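# Press the marked end of the rocker switch down

## Task

Push the marked end of the ivory rocker switch down until it stays in that position, with the switch still lying flat. Finish with neither arm (nor any camera cable) touching the switch, and with any drink can, parts box and small stack bin still upright and nothing fallen off the table.

## Robot and tools

Robot: two 6-joint arms, left_arm and right_arm, each with a parallel gripper. Every per-arm list uses this joint order: waist, shoulder, elbow, wrist pitch, wrist yaw, wrist roll. Stated ranges in rad: waist -2.618 to 3.054, shoulder 0.000 to 3.142, elbow 0.000 to 3.142, wrist pitch -1.571 to 1.571, wrist yaw -1.571 to 1.571, wrist roll -2.094 to 2.094. Real limits can differ by up to 0.059 rad either way. The fingers point along the gripper's +z axis and separate along its y axis. The reported hand point sits between the finger pads, about 1 cm short of the tips.

Frame: results use the scene frame. Its origin is at table-top height, halfway between the two arms' nominal bases. +z is up, +x runs out over the table, and left_arm is on the +y side. Arm names do not match image left/right. Reported hand positions and orientations may be off by a few cm, more at long reach.

execute_actions(actions, cameras): actions is a list of actions, each a table of up to 15 rows. Each row is one control step (1/30 s). If a table has fewer rows, its final row repeats until 15 steps have run. A row is one flat list of 14 numbers, each in [-1, 1], always covering both arms: left_arm's 6 joint values then its opening, then the same 7 for right_arm. Joint values are offsets, not poses. They count from the Joint targets in force when that action began, not from the previous row. So sending the same offset in two actions moves the arm twice. Scale: 1.0 is 2.224 rad for waist, shoulder and elbow, and 8.485 rad for the three wrist joints. Opening is absolute: +1 fully open, -1 closed. An action asking any joint more than 0.059 rad beyond its range is refused for both arms. A malformed first action, or one failing that check, rejects the whole call. An empty actions list just returns state and images. cameras selects images: omitted, null or ["all"] gives both; [] gives none; an unknown name invalidates the call.

move(target, speed, blend, opening_speed, blocking, cameras): target is one 14-number row as above, or a list of up to 15 such rows. Every row is an offset from the same current Joint targets, not from the previous row, with the same scaling. All joints travel together, so the hand follows a curve. There is no collision avoidance. speed is the top rate in rad/s of the joint with the longest way to go: 0.01 to 12.57, default 0.5. Give one number or one per target. blend (rad) rounds corners at intermediate targets. opening_speed is the gripper's rate on the -1 to +1 scale per second, 0.2 or more. blocking=false returns after about 0.5 s while motion continues. The result adds a move: line, such as done, off_target (resting more than 0.035 rad from target), moving, held or fault; limits=held means steps were withheld. done does not mean no contact. Faster moves and targets set deeper past a contact hit and press harder.

wait(seconds): 0 to 10; the arms hold their last command and a running move carries on. stop(): brakes a running move; it needs some distance. zoom_image(camera, region): camera is cam_head_left or cam_head_right; region is [x0, y0, x1, y1] in image pixels from the top-left, at most 504 by 504. finished_scene(scene): ends the current scene, given its number; this cannot be undone, so call it only once the switch stays down and the hand is clear.

Cameras: cam_head_left and cam_head_right, both 896x504, fixed above and behind the arms looking down at the table. Calibration (K, distortion, T_world_to_cam) is provided and is accurate to several mm near image centre.

Result lines: end_effector_position (m) and end_effector_quat_wxyz per gripper. Joint positions (rad) and Joint velocities (rad/s) have one block per arm; the last entry is the pad gap in m (0.094 fully open). "within noise" means that arm is still. Joint targets are the angles your next offsets start from. Tool commands shows each gripper's current opening command; to keep a gripper unchanged, resend that value, since 0 is itself a command (half open). grip_measured uses the opening scale. Joint torques list drive output in N m, positive toward larger angles; joints 1 to 3 wrap at ±28 N m. Calls with actions also list joint positions at some steps. "joint sent to its limit" means a joint was stopped at its real end. "joint command not followed" means a clearance check altered some targets. MOTOR HOT appears at 75 °C; at 90 °C an over-temperature fault folds that arm away for the rest of the scene.

Motion limits: each target may lead its measured angle by at most 0.339 rad (big joints) or 2.2 rad (wrist joints). Targets that would put the gripper more than 200 mm from its measured place are scaled back. Large moves may need several actions, and tiny ones may not start.

What to avoid: fast hits, hard presses, and any contact or squeeze between the two arms (it can fail the scene). Do not knock over the can, parts box or bin, or let anything leave the table. A camera cable resting on something counts as touching it. Long pushes against the table or switch, outstretched holds and unreachable targets heat the motors. To end a push, command the Joint targets back past the measured Joint positions. Press the switch with a slow, short move, then lift clear.

Each tool is called by a JSON object that holds its "name" and its "arguments".

## Session

{"name": "execute_actions", "arguments": {"actions": []}}

Scene clock: 0.00 s.
left_arm: end_effector_position=(+0.4286, +0.2967, +0.1025) grip_measured=+1.000 end_effector_quat_wxyz=(+0.594, -0.058, +0.801, +0.043) | right_arm: end_effector_position=(+0.4064, -0.2592, +0.1034) grip_measured=+1.000 end_effector_quat_wxyz=(+0.590, +0.008, +0.807, -0.016)
Joint positions: left_arm=[0.015 1.55 0.343 0.908 -0.141 -0.044 0.094] | right_arm=[-0.012 1.559 0.377 0.875 -0.004 -0.019 0.094]
Joint velocities: within noise
Joint torques (N m): no reading
Heat: left arm: 25 °C; right arm: 29 °C.
Joint targets: left_arm=[0.015 1.542 0.352 0.915 -0.142 -0.045] | right_arm=[-0.012 1.552 0.383 0.873 -0.004 -0.019]
Tool commands: left_gripper/opening=+1.0 right_gripper/opening=+1.0

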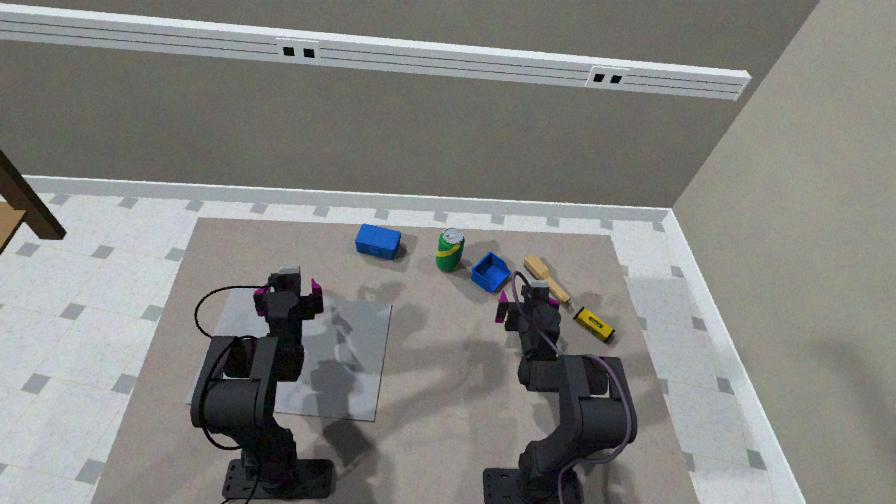

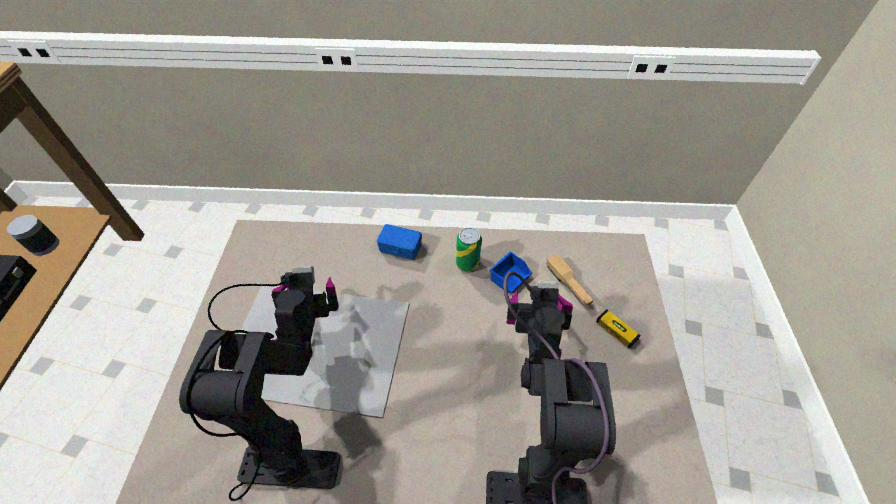

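{"name": "zoom_image", "arguments": {"camera": "cam_head_left", "region": [180, 200, 420, 440]}}

{"name": "zoom_image", "arguments": {"camera": "cam_head_left", "region": [400, 200, 660, 440]}}

{"name": "zoom_image", "arguments": {"camera": "cam_head_right", "region": [180, 200, 440, 500]}}

{"name": "zoom_image", "arguments": {"camera": "cam_head_right", "region": [420, 200, 680, 500]}}

Scaled by 2.100 from the camera's 896x504 image, which has a finer 1280x720 frame.

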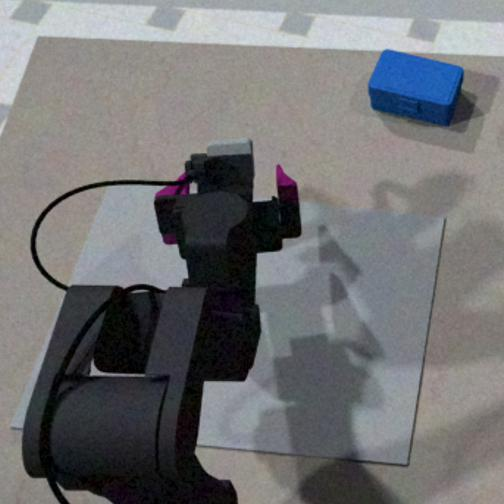

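Scaled by 1.938 from the camera's 896x504 image, which has a finer 1280x720 frame.

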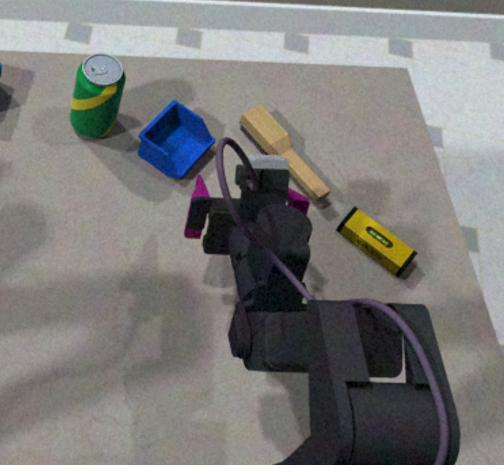

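Scaled by 1.680 from the camera's 896x504 image, which has a finer 1280x720 frame.

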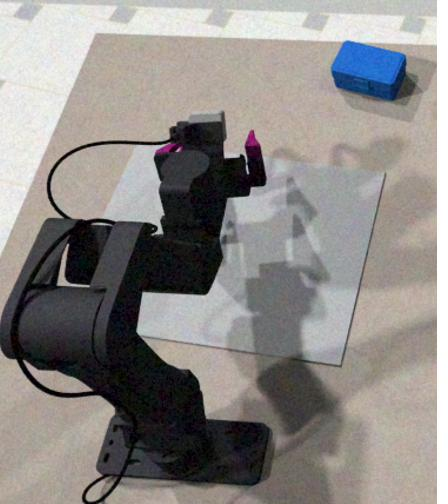

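Scaled by 1.680 from the camera's 896x504 image, which has a finer 1280x720 frame.

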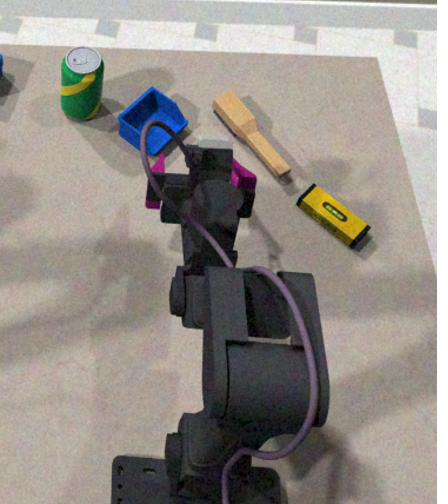

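{"name": "move", "arguments": {"target": [0, -0.337, 0, 0, 0, 0, 1, 0, -0.337, 0, 0, 0, 0, 1], "speed": 0.8}}

Scene clock: 10.70 s.
left_arm: end_effector_position=(+0.3380, +0.2970, +0.3640) grip_measured=+1.000 end_effector_quat_wxyz=(+0.849, -0.071, +0.524, +0.017) | right_arm: end_effector_position=(+0.3149, -0.2553, +0.3665) grip_measured=+1.000 end_effector_quat_wxyz=(+0.843, +0.005, +0.538, -0.024)
Joint positions: left_arm=[0.015 0.797 0.343 0.915 -0.141 -0.044 0.094] | right_arm=[-0.012 0.806 0.377 0.865 -0.004 -0.019 0.094]
Joint velocities: within noise
Joint torques (N m): left_arm=[-0.06 -0.58 8.69 1.82 0.06 -0.03] | right_arm=[0.01 -0.34 8.2 1.82 -0.02 -0.02]
Heat: left arm: 27 °C; right arm: 32 °C.
Joint targets: left_arm=[0.015 0.792 0.352 0.915 -0.142 -0.045] | right_arm=[-0.012 0.803 0.383 0.873 -0.004 -0.019]
move: done

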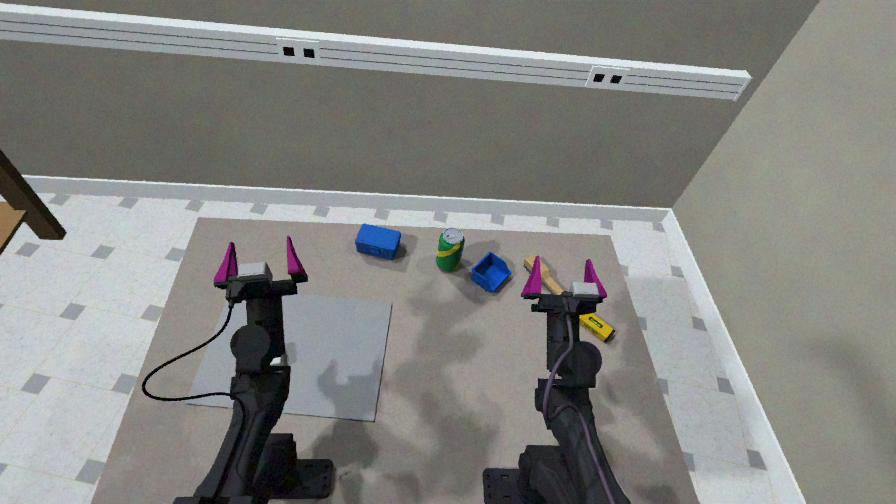

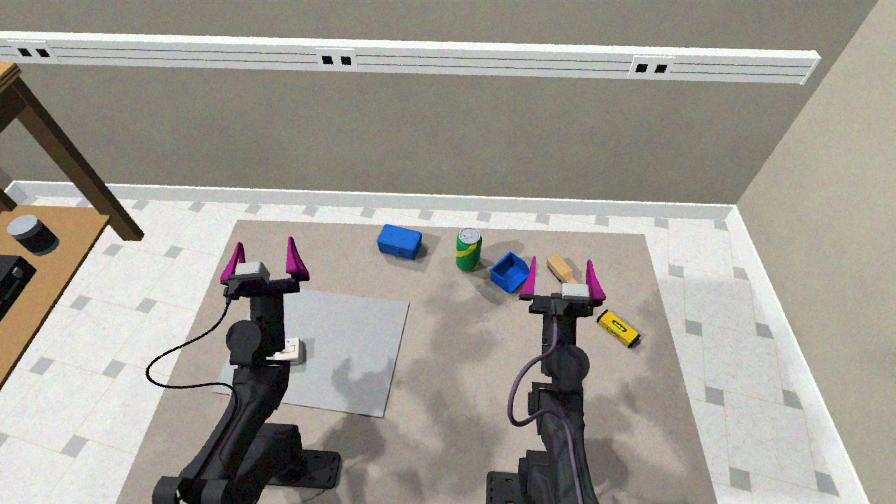

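{"name": "move", "arguments": {"target": [0.27, 0, 0, 0, 0, 0, 1, -0.1, 0, 0, 0, 0, 0, 1], "speed": 0.8}}

{"name": "zoom_image", "arguments": {"camera": "cam_head_right", "region": [240, 290, 360, 410]}}

{"name": "zoom_image", "arguments": {"camera": "cam_head_left", "region": [220, 290, 340, 410]}}

Scene clock: 13.23 s.
left_arm: end_effector_position=(+0.2720, +0.4624, +0.3640) grip_measured=+1.000 end_effector_quat_wxyz=(+0.807, -0.221, +0.480, +0.265) | right_arm: end_effector_position=(+0.3052, -0.3221, +0.3665) grip_measured=+1.000 end_effector_quat_wxyz=(+0.835, +0.063, +0.534, -0.116)
Joint positions: left_arm=[0.609 0.797 0.343 0.915 -0.14 -0.044 0.094] | right_arm=[-0.23 0.806 0.377 0.865 -0.003 -0.019 0.094]
Joint velocities: within noise
Joint torques (N m): left_arm=[0.4 -0.77 8.83 1.82 0.04 -0.02] | right_arm=[-0.47 -0.32 8.18 1.82 -0.02 -0.02]
Heat: left arm: 27 °C; right arm: 32 °C.
Joint targets: left_arm=[0.615 0.792 0.352 0.915 -0.142 -0.045] | right_arm=[-0.235 0.803 0.383 0.873 -0.004 -0.019]
move: done

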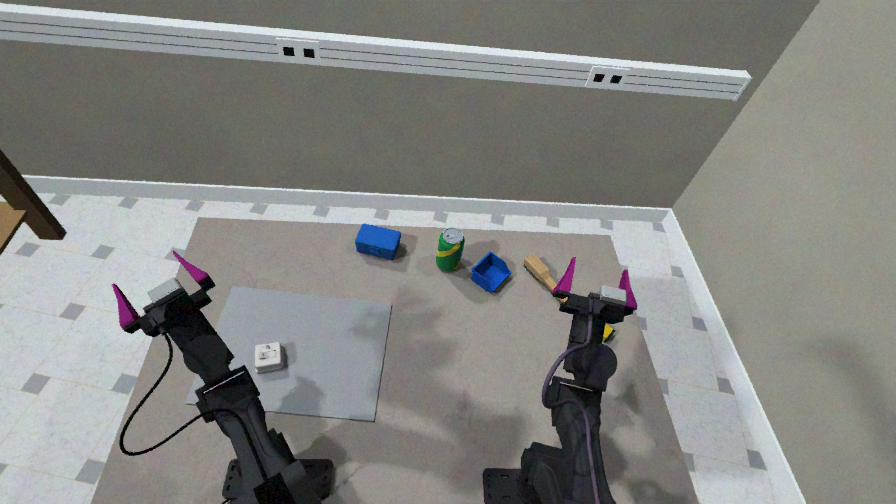

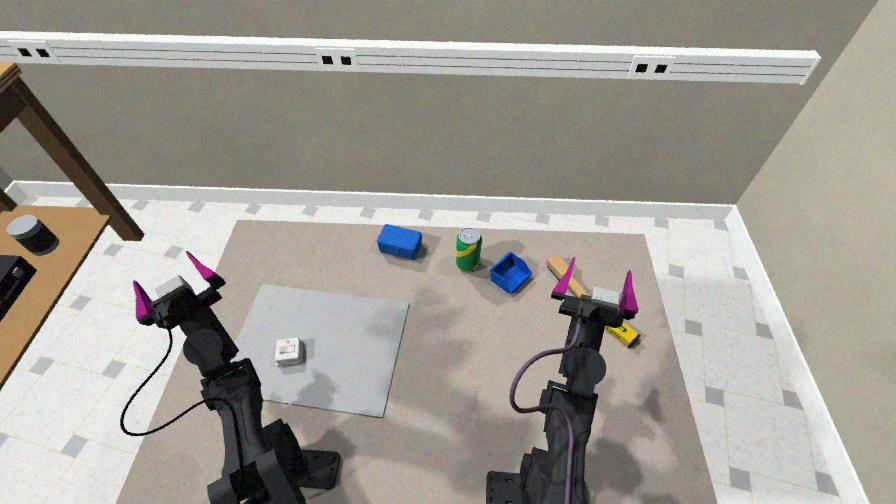

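Scaled by 4.200 from the camera's 896x504 image, which has a finer 1280x720 frame.

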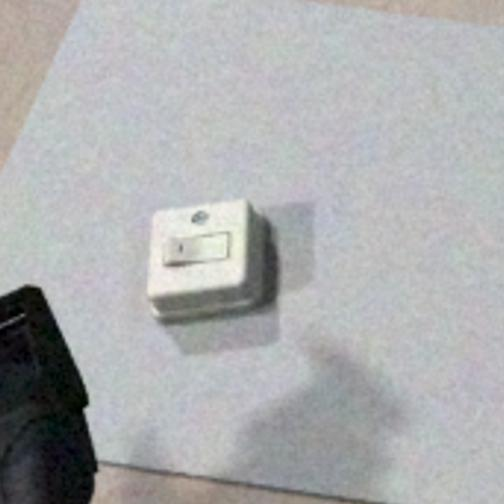

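Scaled by 4.200 from the camera's 896x504 image, which has a finer 1280x720 frame.

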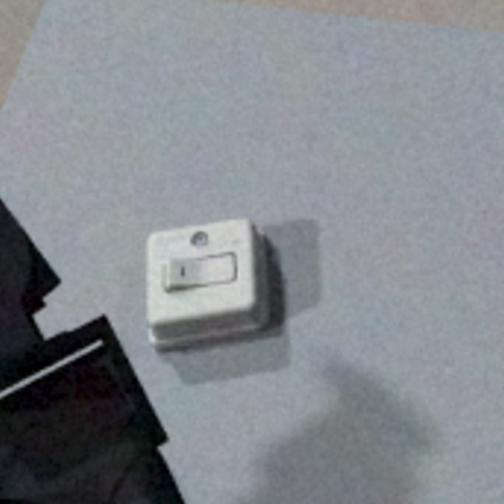

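{"name": "zoom_image", "arguments": {"camera": "cam_head_left", "region": [250, 338, 290, 378]}}

{"name": "zoom_image", "arguments": {"camera": "cam_head_right", "region": [270, 332, 310, 372]}}

Scaled by 12.600 from the camera's 896x504 image, which has a finer 1280x720 frame.

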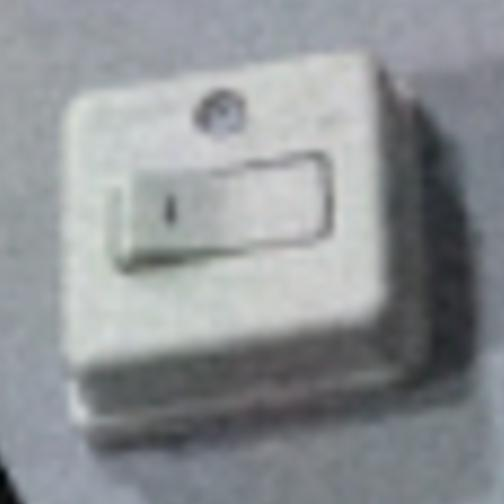

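Scaled by 12.600 from the camera's 896x504 image, which has a finer 1280x720 frame.

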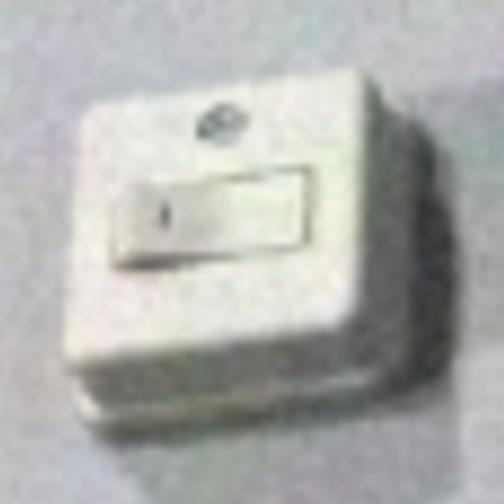

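{"name": "move", "arguments": {"target": [-0.1866, 0.3658, 0.4309, -0.2582, 0.0167, 0.0053, -1, 0, 0, 0, 0, 0, 0, 1], "speed": 0.8}}

{"name": "zoom_image", "arguments": {"camera": "cam_head_left", "region": [200, 250, 360, 410]}}

{"name": "zoom_image", "arguments": {"camera": "cam_head_right", "region": [200, 250, 360, 410]}}

Scene clock: 33.97 s.
left_arm: end_effector_position=(+0.3052, +0.3260, +0.1171) grip_measured=-0.995 end_effector_quat_wxyz=(-0.002, -0.099, +0.995, +0.005) | right_arm: end_effector_position=(+0.3052, -0.3221, +0.3665) grip_measured=+1.000 end_effector_quat_wxyz=(+0.835, +0.063, +0.534, -0.116)
Joint positions: left_arm=[0.205 1.591 1.283 -1.267 -0.011 -0.011 0] | right_arm=[-0.23 0.806 0.377 0.865 -0.003 -0.019 0.094]
Joint velocities: within noise
Joint torques (N m): left_arm=[-0.39 -4.57 9.52 0.45 0.14 0.07] | right_arm=[-0.46 -0.31 8.18 1.82 -0.03 -0.03]
Heat: left arm: 28 °C; right arm: 33 °C.
Joint targets: left_arm=[0.200 1.606 1.310 -1.276 0.000 0.000] | right_arm=[-0.235 0.803 0.383 0.873 -0.004 -0.019]
move: done

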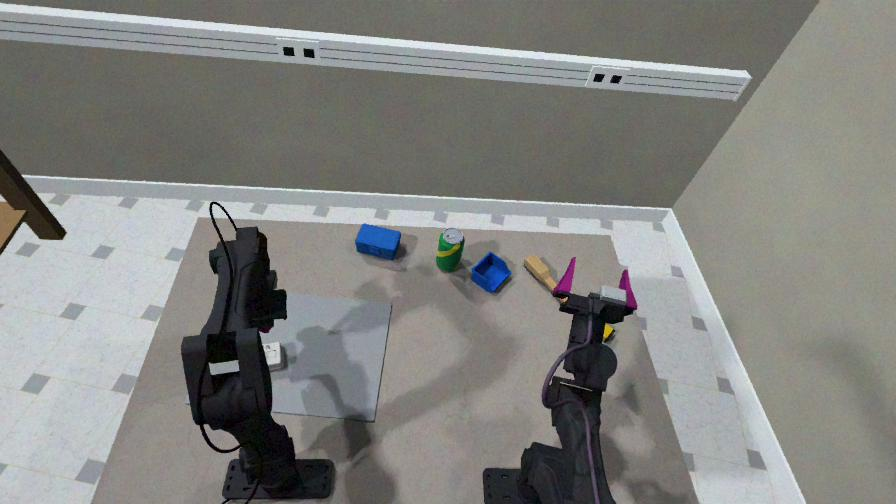

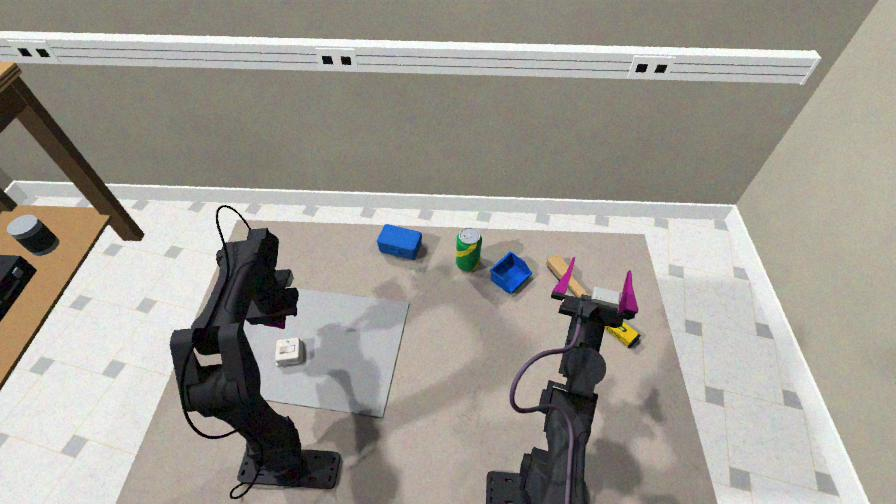

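Scaled by 3.150 from the camera's 896x504 image, which has a finer 1280x720 frame.

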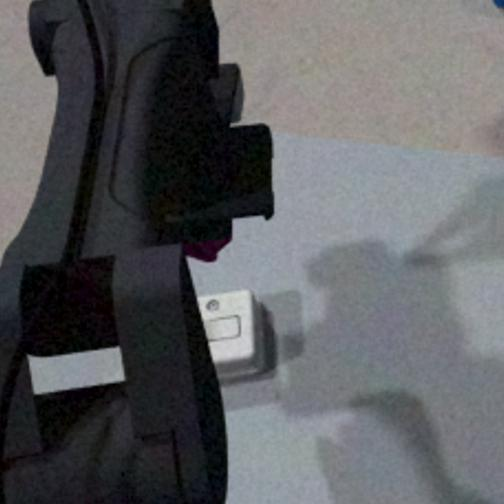

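Scaled by 3.150 from the camera's 896x504 image, which has a finer 1280x720 frame.

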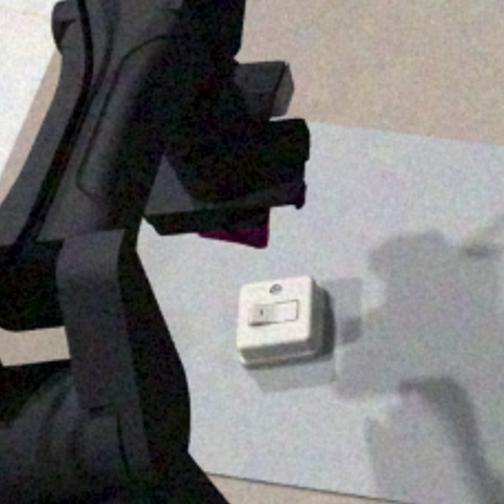

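{"name": "move", "arguments": {"target": [[-0.0674, -0.2275, -0.2743, 0.1504, 0, 0, -1, 0.1506, 0, -0.0949, 0.0362, 0.0005, 0.0022, -1], [-0.1349, -0.2275, -0.5117, 0.2895, 0, 0, -1, 0.1506, 0, -0.0949, 0.0362, 0.0005, 0.0022, -1], [-0.1349, 0.0209, -0.5117, 0.2895, 0, 0, -1, 0.1506, 0.3819, -0.0949, 0.0362, 0.0005, 0.0022, -1]], "speed": 0.7}}

{"name": "zoom_image", "arguments": {"camera": "cam_head_left", "region": [220, 230, 340, 350]}}

{"name": "zoom_image", "arguments": {"camera": "cam_head_right", "region": [240, 230, 360, 350]}}

{"name": "zoom_image", "arguments": {"camera": "cam_head_left", "region": [440, 250, 560, 370]}}

{"name": "zoom_image", "arguments": {"camera": "cam_head_right", "region": [460, 250, 580, 370]}}

Scene clock: 49.67 s.
left_arm: end_effector_position=(+0.3952, +0.2340, +0.0728) grip_measured=-0.995 end_effector_quat_wxyz=(+0.595, +0.038, +0.802, -0.033) | right_arm: end_effector_position=(+0.3681, -0.2187, +0.0744) grip_measured=-0.996 end_effector_quat_wxyz=(+0.597, -0.029, +0.801, +0.019)
Joint positions: left_arm=[-0.093 1.639 0.178 1.166 -0.008 -0.01 0] | right_arm=[0.095 1.641 0.185 1.167 -0.003 -0.005 0]
Joint velocities: within noise
Joint torques (N m): left_arm=[-0.54 -3.32 3.78 2.32 0.07 0.07] | right_arm=[0.46 -3.14 3.25 2.25 0.03 0.03]
Heat: left arm: 28 °C; right arm: 34 °C.
Joint targets: left_arm=[-0.100 1.652 0.172 1.180 0.000 0.000] | right_arm=[0.100 1.652 0.172 1.181 0.000 0.000]
move: done

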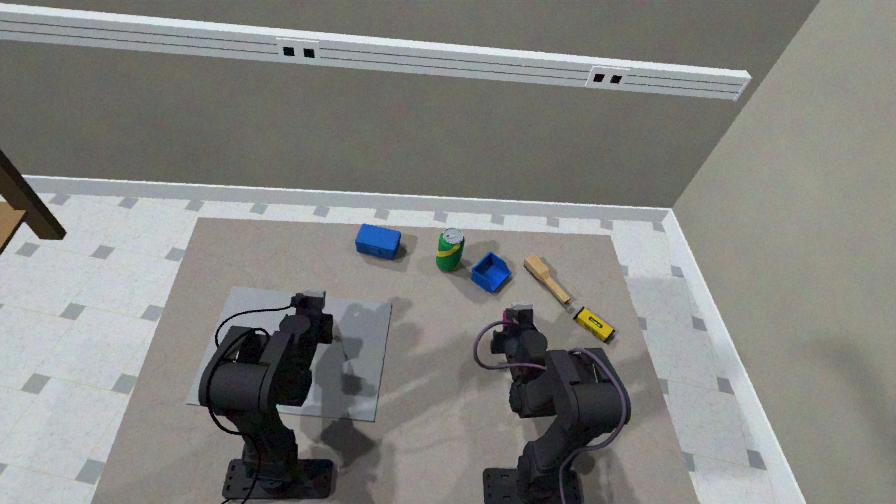

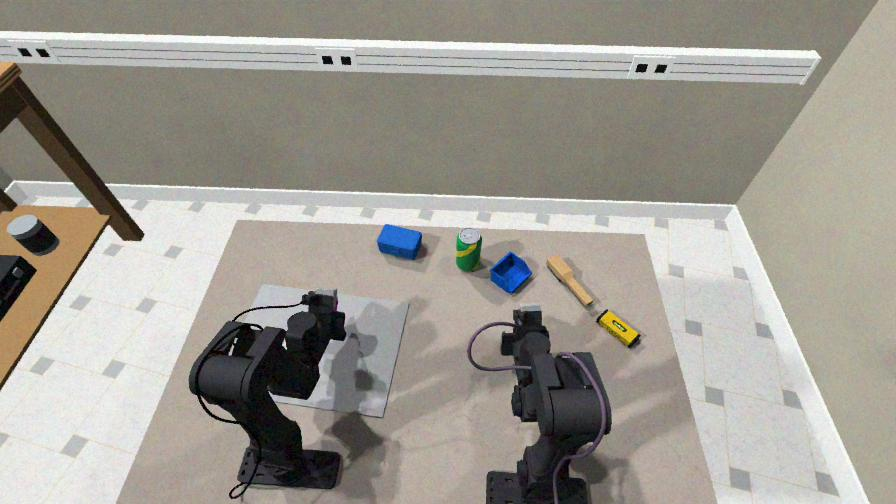

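Scaled by 4.200 from the camera's 896x504 image, which has a finer 1280x720 frame.

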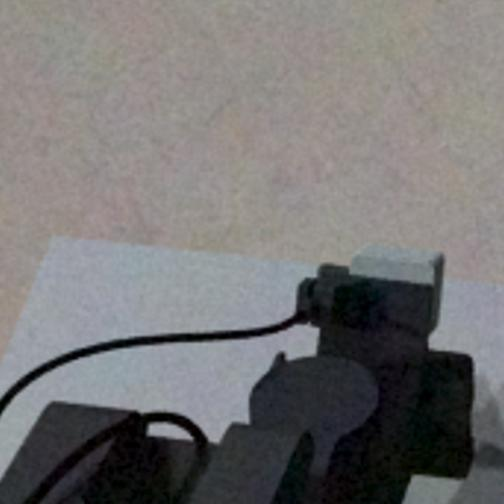

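Scaled by 4.200 from the camera's 896x504 image, which has a finer 1280x720 frame.

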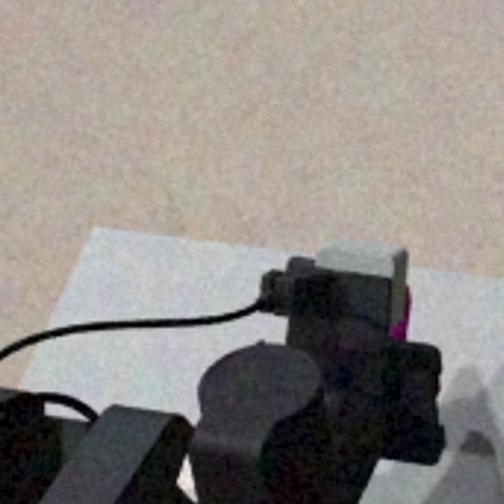

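Scaled by 4.200 from the camera's 896x504 image, which has a finer 1280x720 frame.

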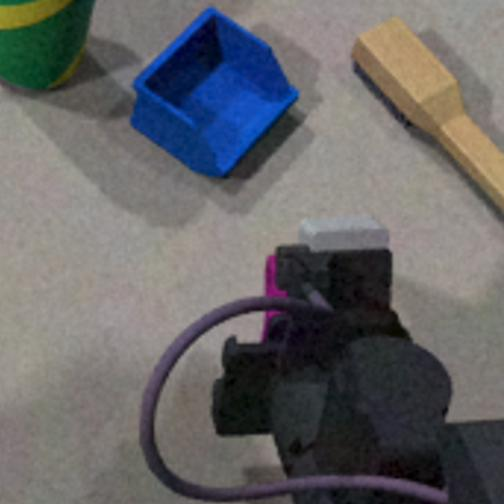

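Scaled by 4.200 from the camera's 896x504 image, which has a finer 1280x720 frame.

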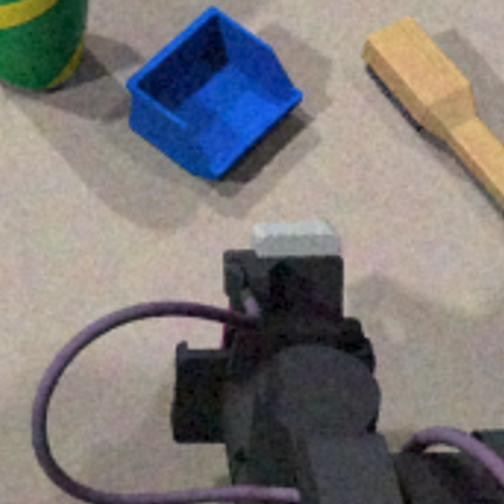

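{"name": "move", "arguments": {"target": [0, 0, 0, 0, 0, 0, 1, 0, 0, 0, 0, 0, 0, 1], "opening_speed": 2}}

{"name": "zoom_image", "arguments": {"camera": "cam_head_left", "region": [240, 250, 340, 350]}}

{"name": "zoom_image", "arguments": {"camera": "cam_head_right", "region": [260, 250, 360, 350]}}

{"name": "zoom_image", "arguments": {"camera": "cam_head_left", "region": [470, 270, 570, 370]}}

{"name": "zoom_image", "arguments": {"camera": "cam_head_right", "region": [470, 270, 570, 370]}}

Scene clock: 53.23 s.
left_arm: end_effector_position=(+0.3952, +0.2340, +0.0728) grip_measured=+0.999 end_effector_quat_wxyz=(+0.595, +0.038, +0.802, -0.033) | right_arm: end_effector_position=(+0.3681, -0.2187, +0.0744) grip_measured=+0.997 end_effector_quat_wxyz=(+0.597, -0.029, +0.801, +0.019)
Joint positions: left_arm=[-0.093 1.639 0.178 1.166 -0.008 -0.01 0.094] | right_arm=[0.095 1.641 0.185 1.167 -0.003 -0.004 0.094]
Joint velocities: within noise
Joint torques (N m): left_arm=[-0.57 -3.34 3.88 2.33 0.12 0.07] | right_arm=[0.44 -3.14 3.23 2.25 0.02 0.02]
Heat: left arm: 28 °C; right arm: 34 °C.
Joint targets: left_arm=[-0.100 1.652 0.172 1.180 0.000 0.000] | right_arm=[0.100 1.652 0.172 1.181 0.000 0.000]
move: done

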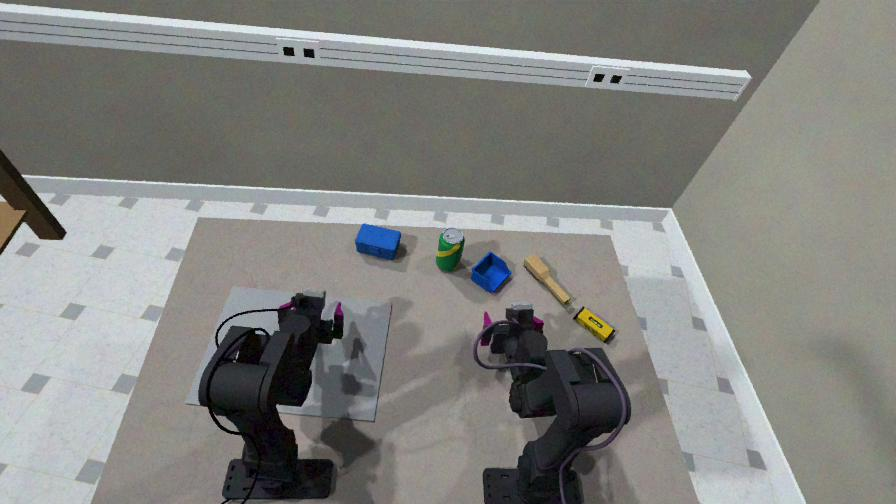

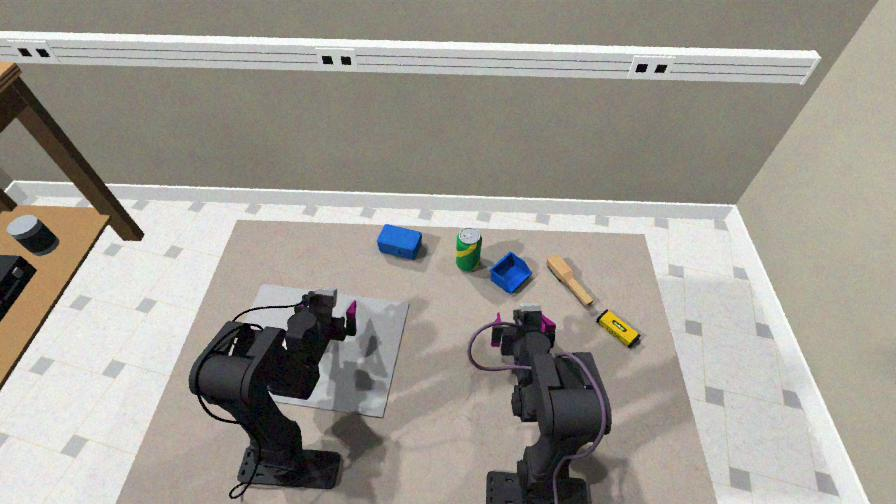

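Scaled by 5.040 from the camera's 896x504 image, which has a finer 1280x720 frame.

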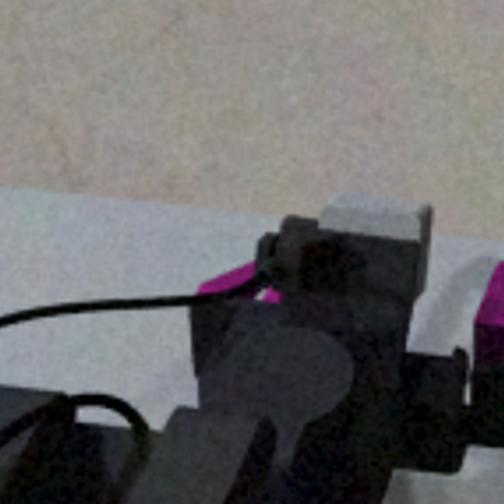

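Scaled by 5.040 from the camera's 896x504 image, which has a finer 1280x720 frame.

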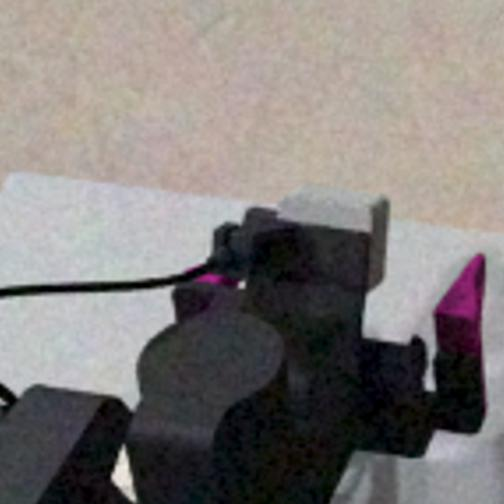

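Scaled by 5.040 from the camera's 896x504 image, which has a finer 1280x720 frame.

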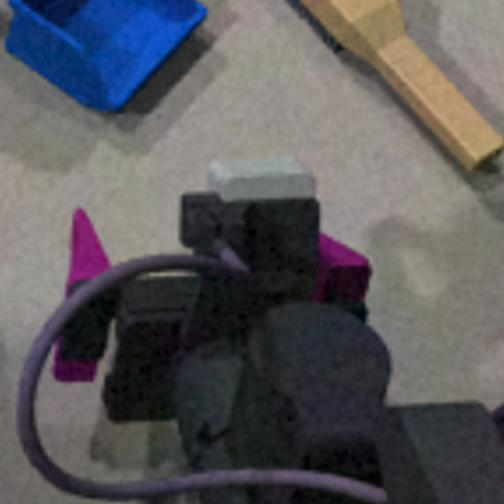

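Scaled by 5.040 from the camera's 896x504 image, which has a finer 1280x720 frame.

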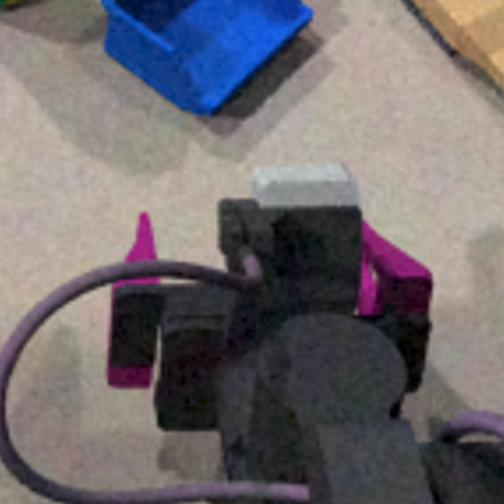

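{"name": "zoom_image", "arguments": {"camera": "cam_head_left", "region": [310, 280, 370, 340]}}

{"name": "zoom_image", "arguments": {"camera": "cam_head_right", "region": [320, 280, 380, 340]}}

{"name": "zoom_image", "arguments": {"camera": "cam_head_left", "region": [470, 290, 550, 370]}}

{"name": "zoom_image", "arguments": {"camera": "cam_head_right", "region": [480, 290, 560, 370]}}

Scaled by 8.400 from the camera's 896x504 image, which has a finer 1280x720 frame.

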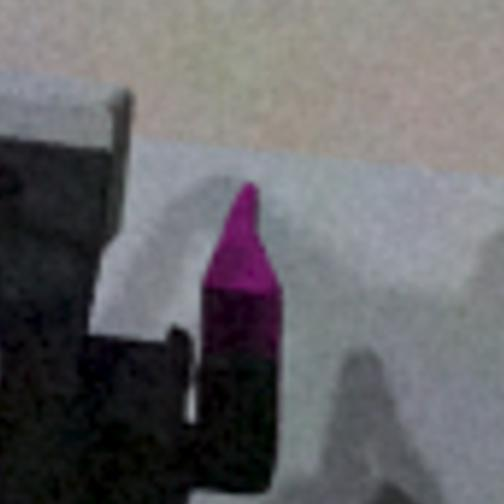

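Scaled by 8.400 from the camera's 896x504 image, which has a finer 1280x720 frame.

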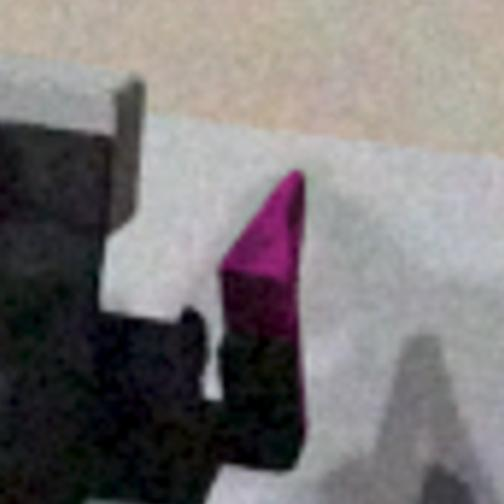

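Scaled by 6.300 from the camera's 896x504 image, which has a finer 1280x720 frame.

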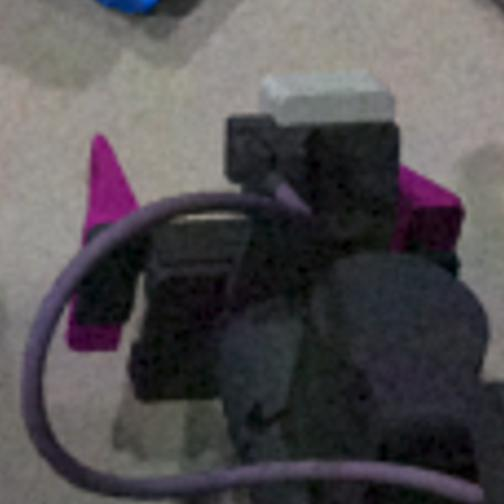

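Scaled by 6.300 from the camera's 896x504 image, which has a finer 1280x720 frame.

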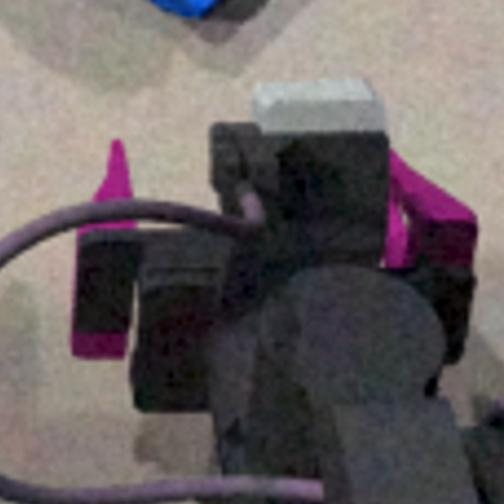

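{"name": "move", "arguments": {"target": [[0.1124, -0.2482, 0, 0, 0, 0, 1, -0.1349, -0.2482, 0, 0, 0, 0, 1], [0.2473, -0.2482, 0.2374, -0.1391, 0, 0, 1, -0.2473, -0.2482, 0.2374, -0.1392, 0, 0, 1], [0.2473, 0.0223, 0.4869, -0.2715, 0, 0, 1, -0.2473, 0.0223, 0.4869, -0.2717, 0, 0, 1]], "speed": 0.8, "blend": 0.1}}

{"name": "zoom_image", "arguments": {"camera": "cam_head_left", "region": [230, 290, 310, 370]}}

{"name": "zoom_image", "arguments": {"camera": "cam_head_right", "region": [250, 290, 330, 370]}}

{"name": "zoom_image", "arguments": {"camera": "cam_head_left", "region": [520, 300, 620, 400]}}

{"name": "zoom_image", "arguments": {"camera": "cam_head_right", "region": [530, 300, 630, 400]}}

Scene clock: 81.87 s.
left_arm: end_effector_position=(+0.3036, +0.3959, +0.0779) grip_measured=+0.999 end_effector_quat_wxyz=(-0.001, -0.217, +0.976, +0.002) | right_arm: end_effector_position=(+0.2659, -0.3773, +0.0757) grip_measured=+0.997 end_effector_quat_wxyz=(-0.006, +0.233, +0.972, +0.001)
Joint positions: left_arm=[0.444 1.686 1.228 -1.115 -0.004 -0.01 0.094] | right_arm=[-0.446 1.687 1.22 -1.115 0 -0.004 0.094]
Joint velocities: within noise
Joint torques (N m): left_arm=[0.46 -5.37 9.29 0.44 0.05 0.08] | right_arm=[-0.4 -5.01 9.44 0.16 0 0.02]
Heat: left arm: 31 °C; right arm: 34 °C.
Joint targets: left_arm=[0.450 1.702 1.255 -1.123 0.000 0.000] | right_arm=[-0.450 1.702 1.255 -1.125 0.000 0.000]
move: done

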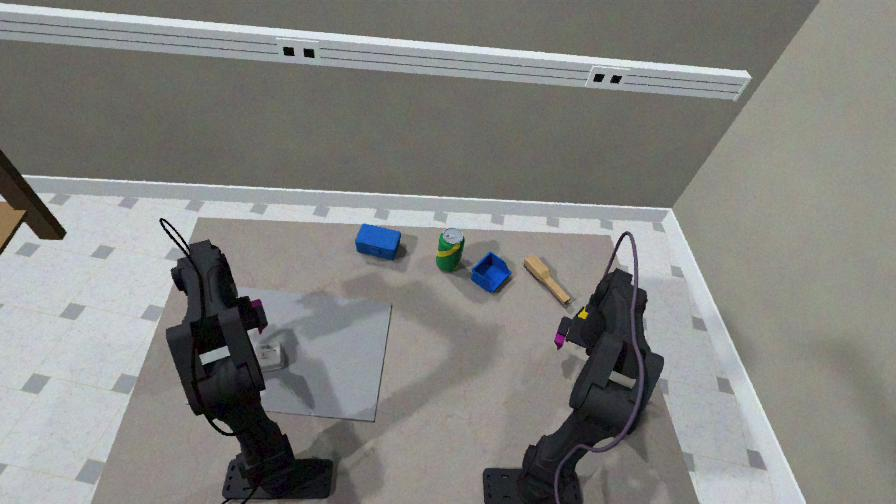

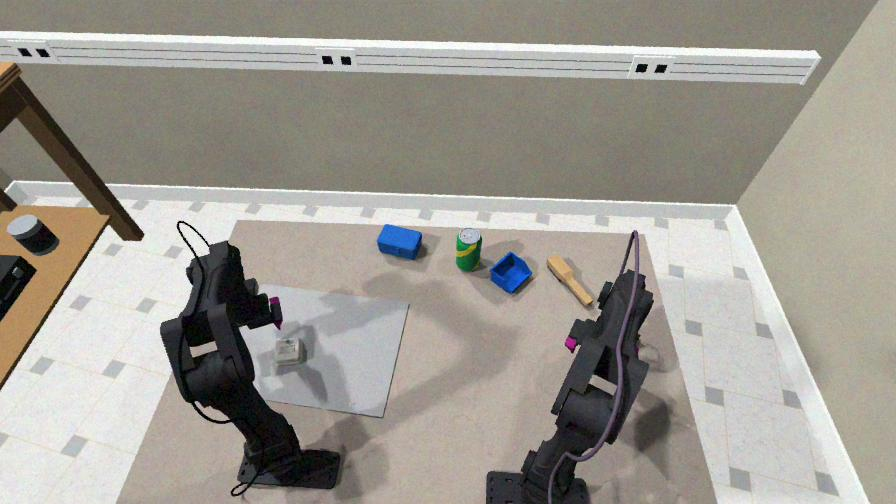

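Scaled by 6.300 from the camera's 896x504 image, which has a finer 1280x720 frame.

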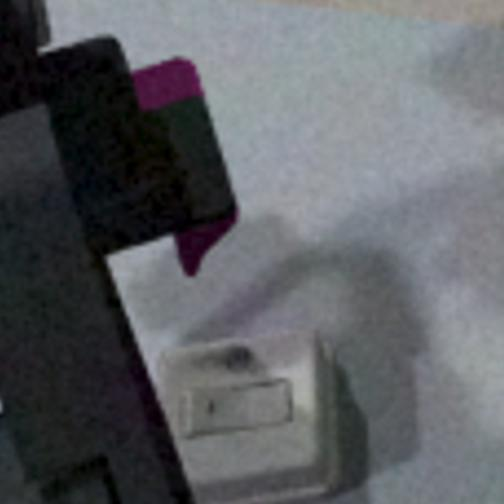

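Scaled by 6.300 from the camera's 896x504 image, which has a finer 1280x720 frame.

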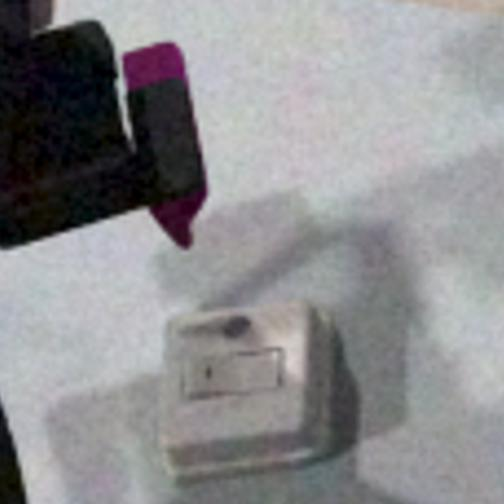

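Scaled by 5.040 from the camera's 896x504 image, which has a finer 1280x720 frame.

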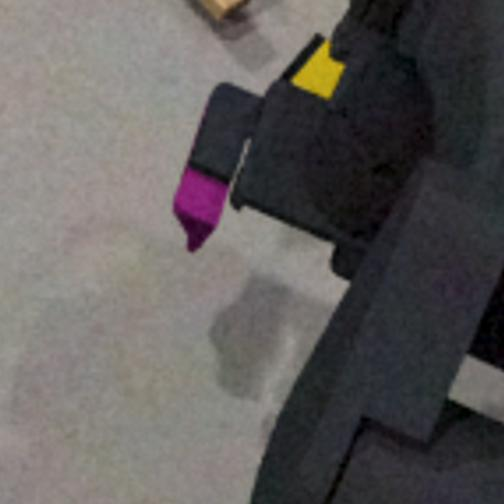

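Scaled by 5.040 from the camera's 896x504 image, which has a finer 1280x720 frame.

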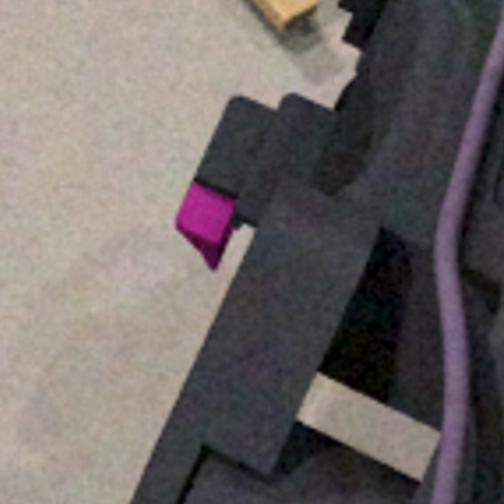

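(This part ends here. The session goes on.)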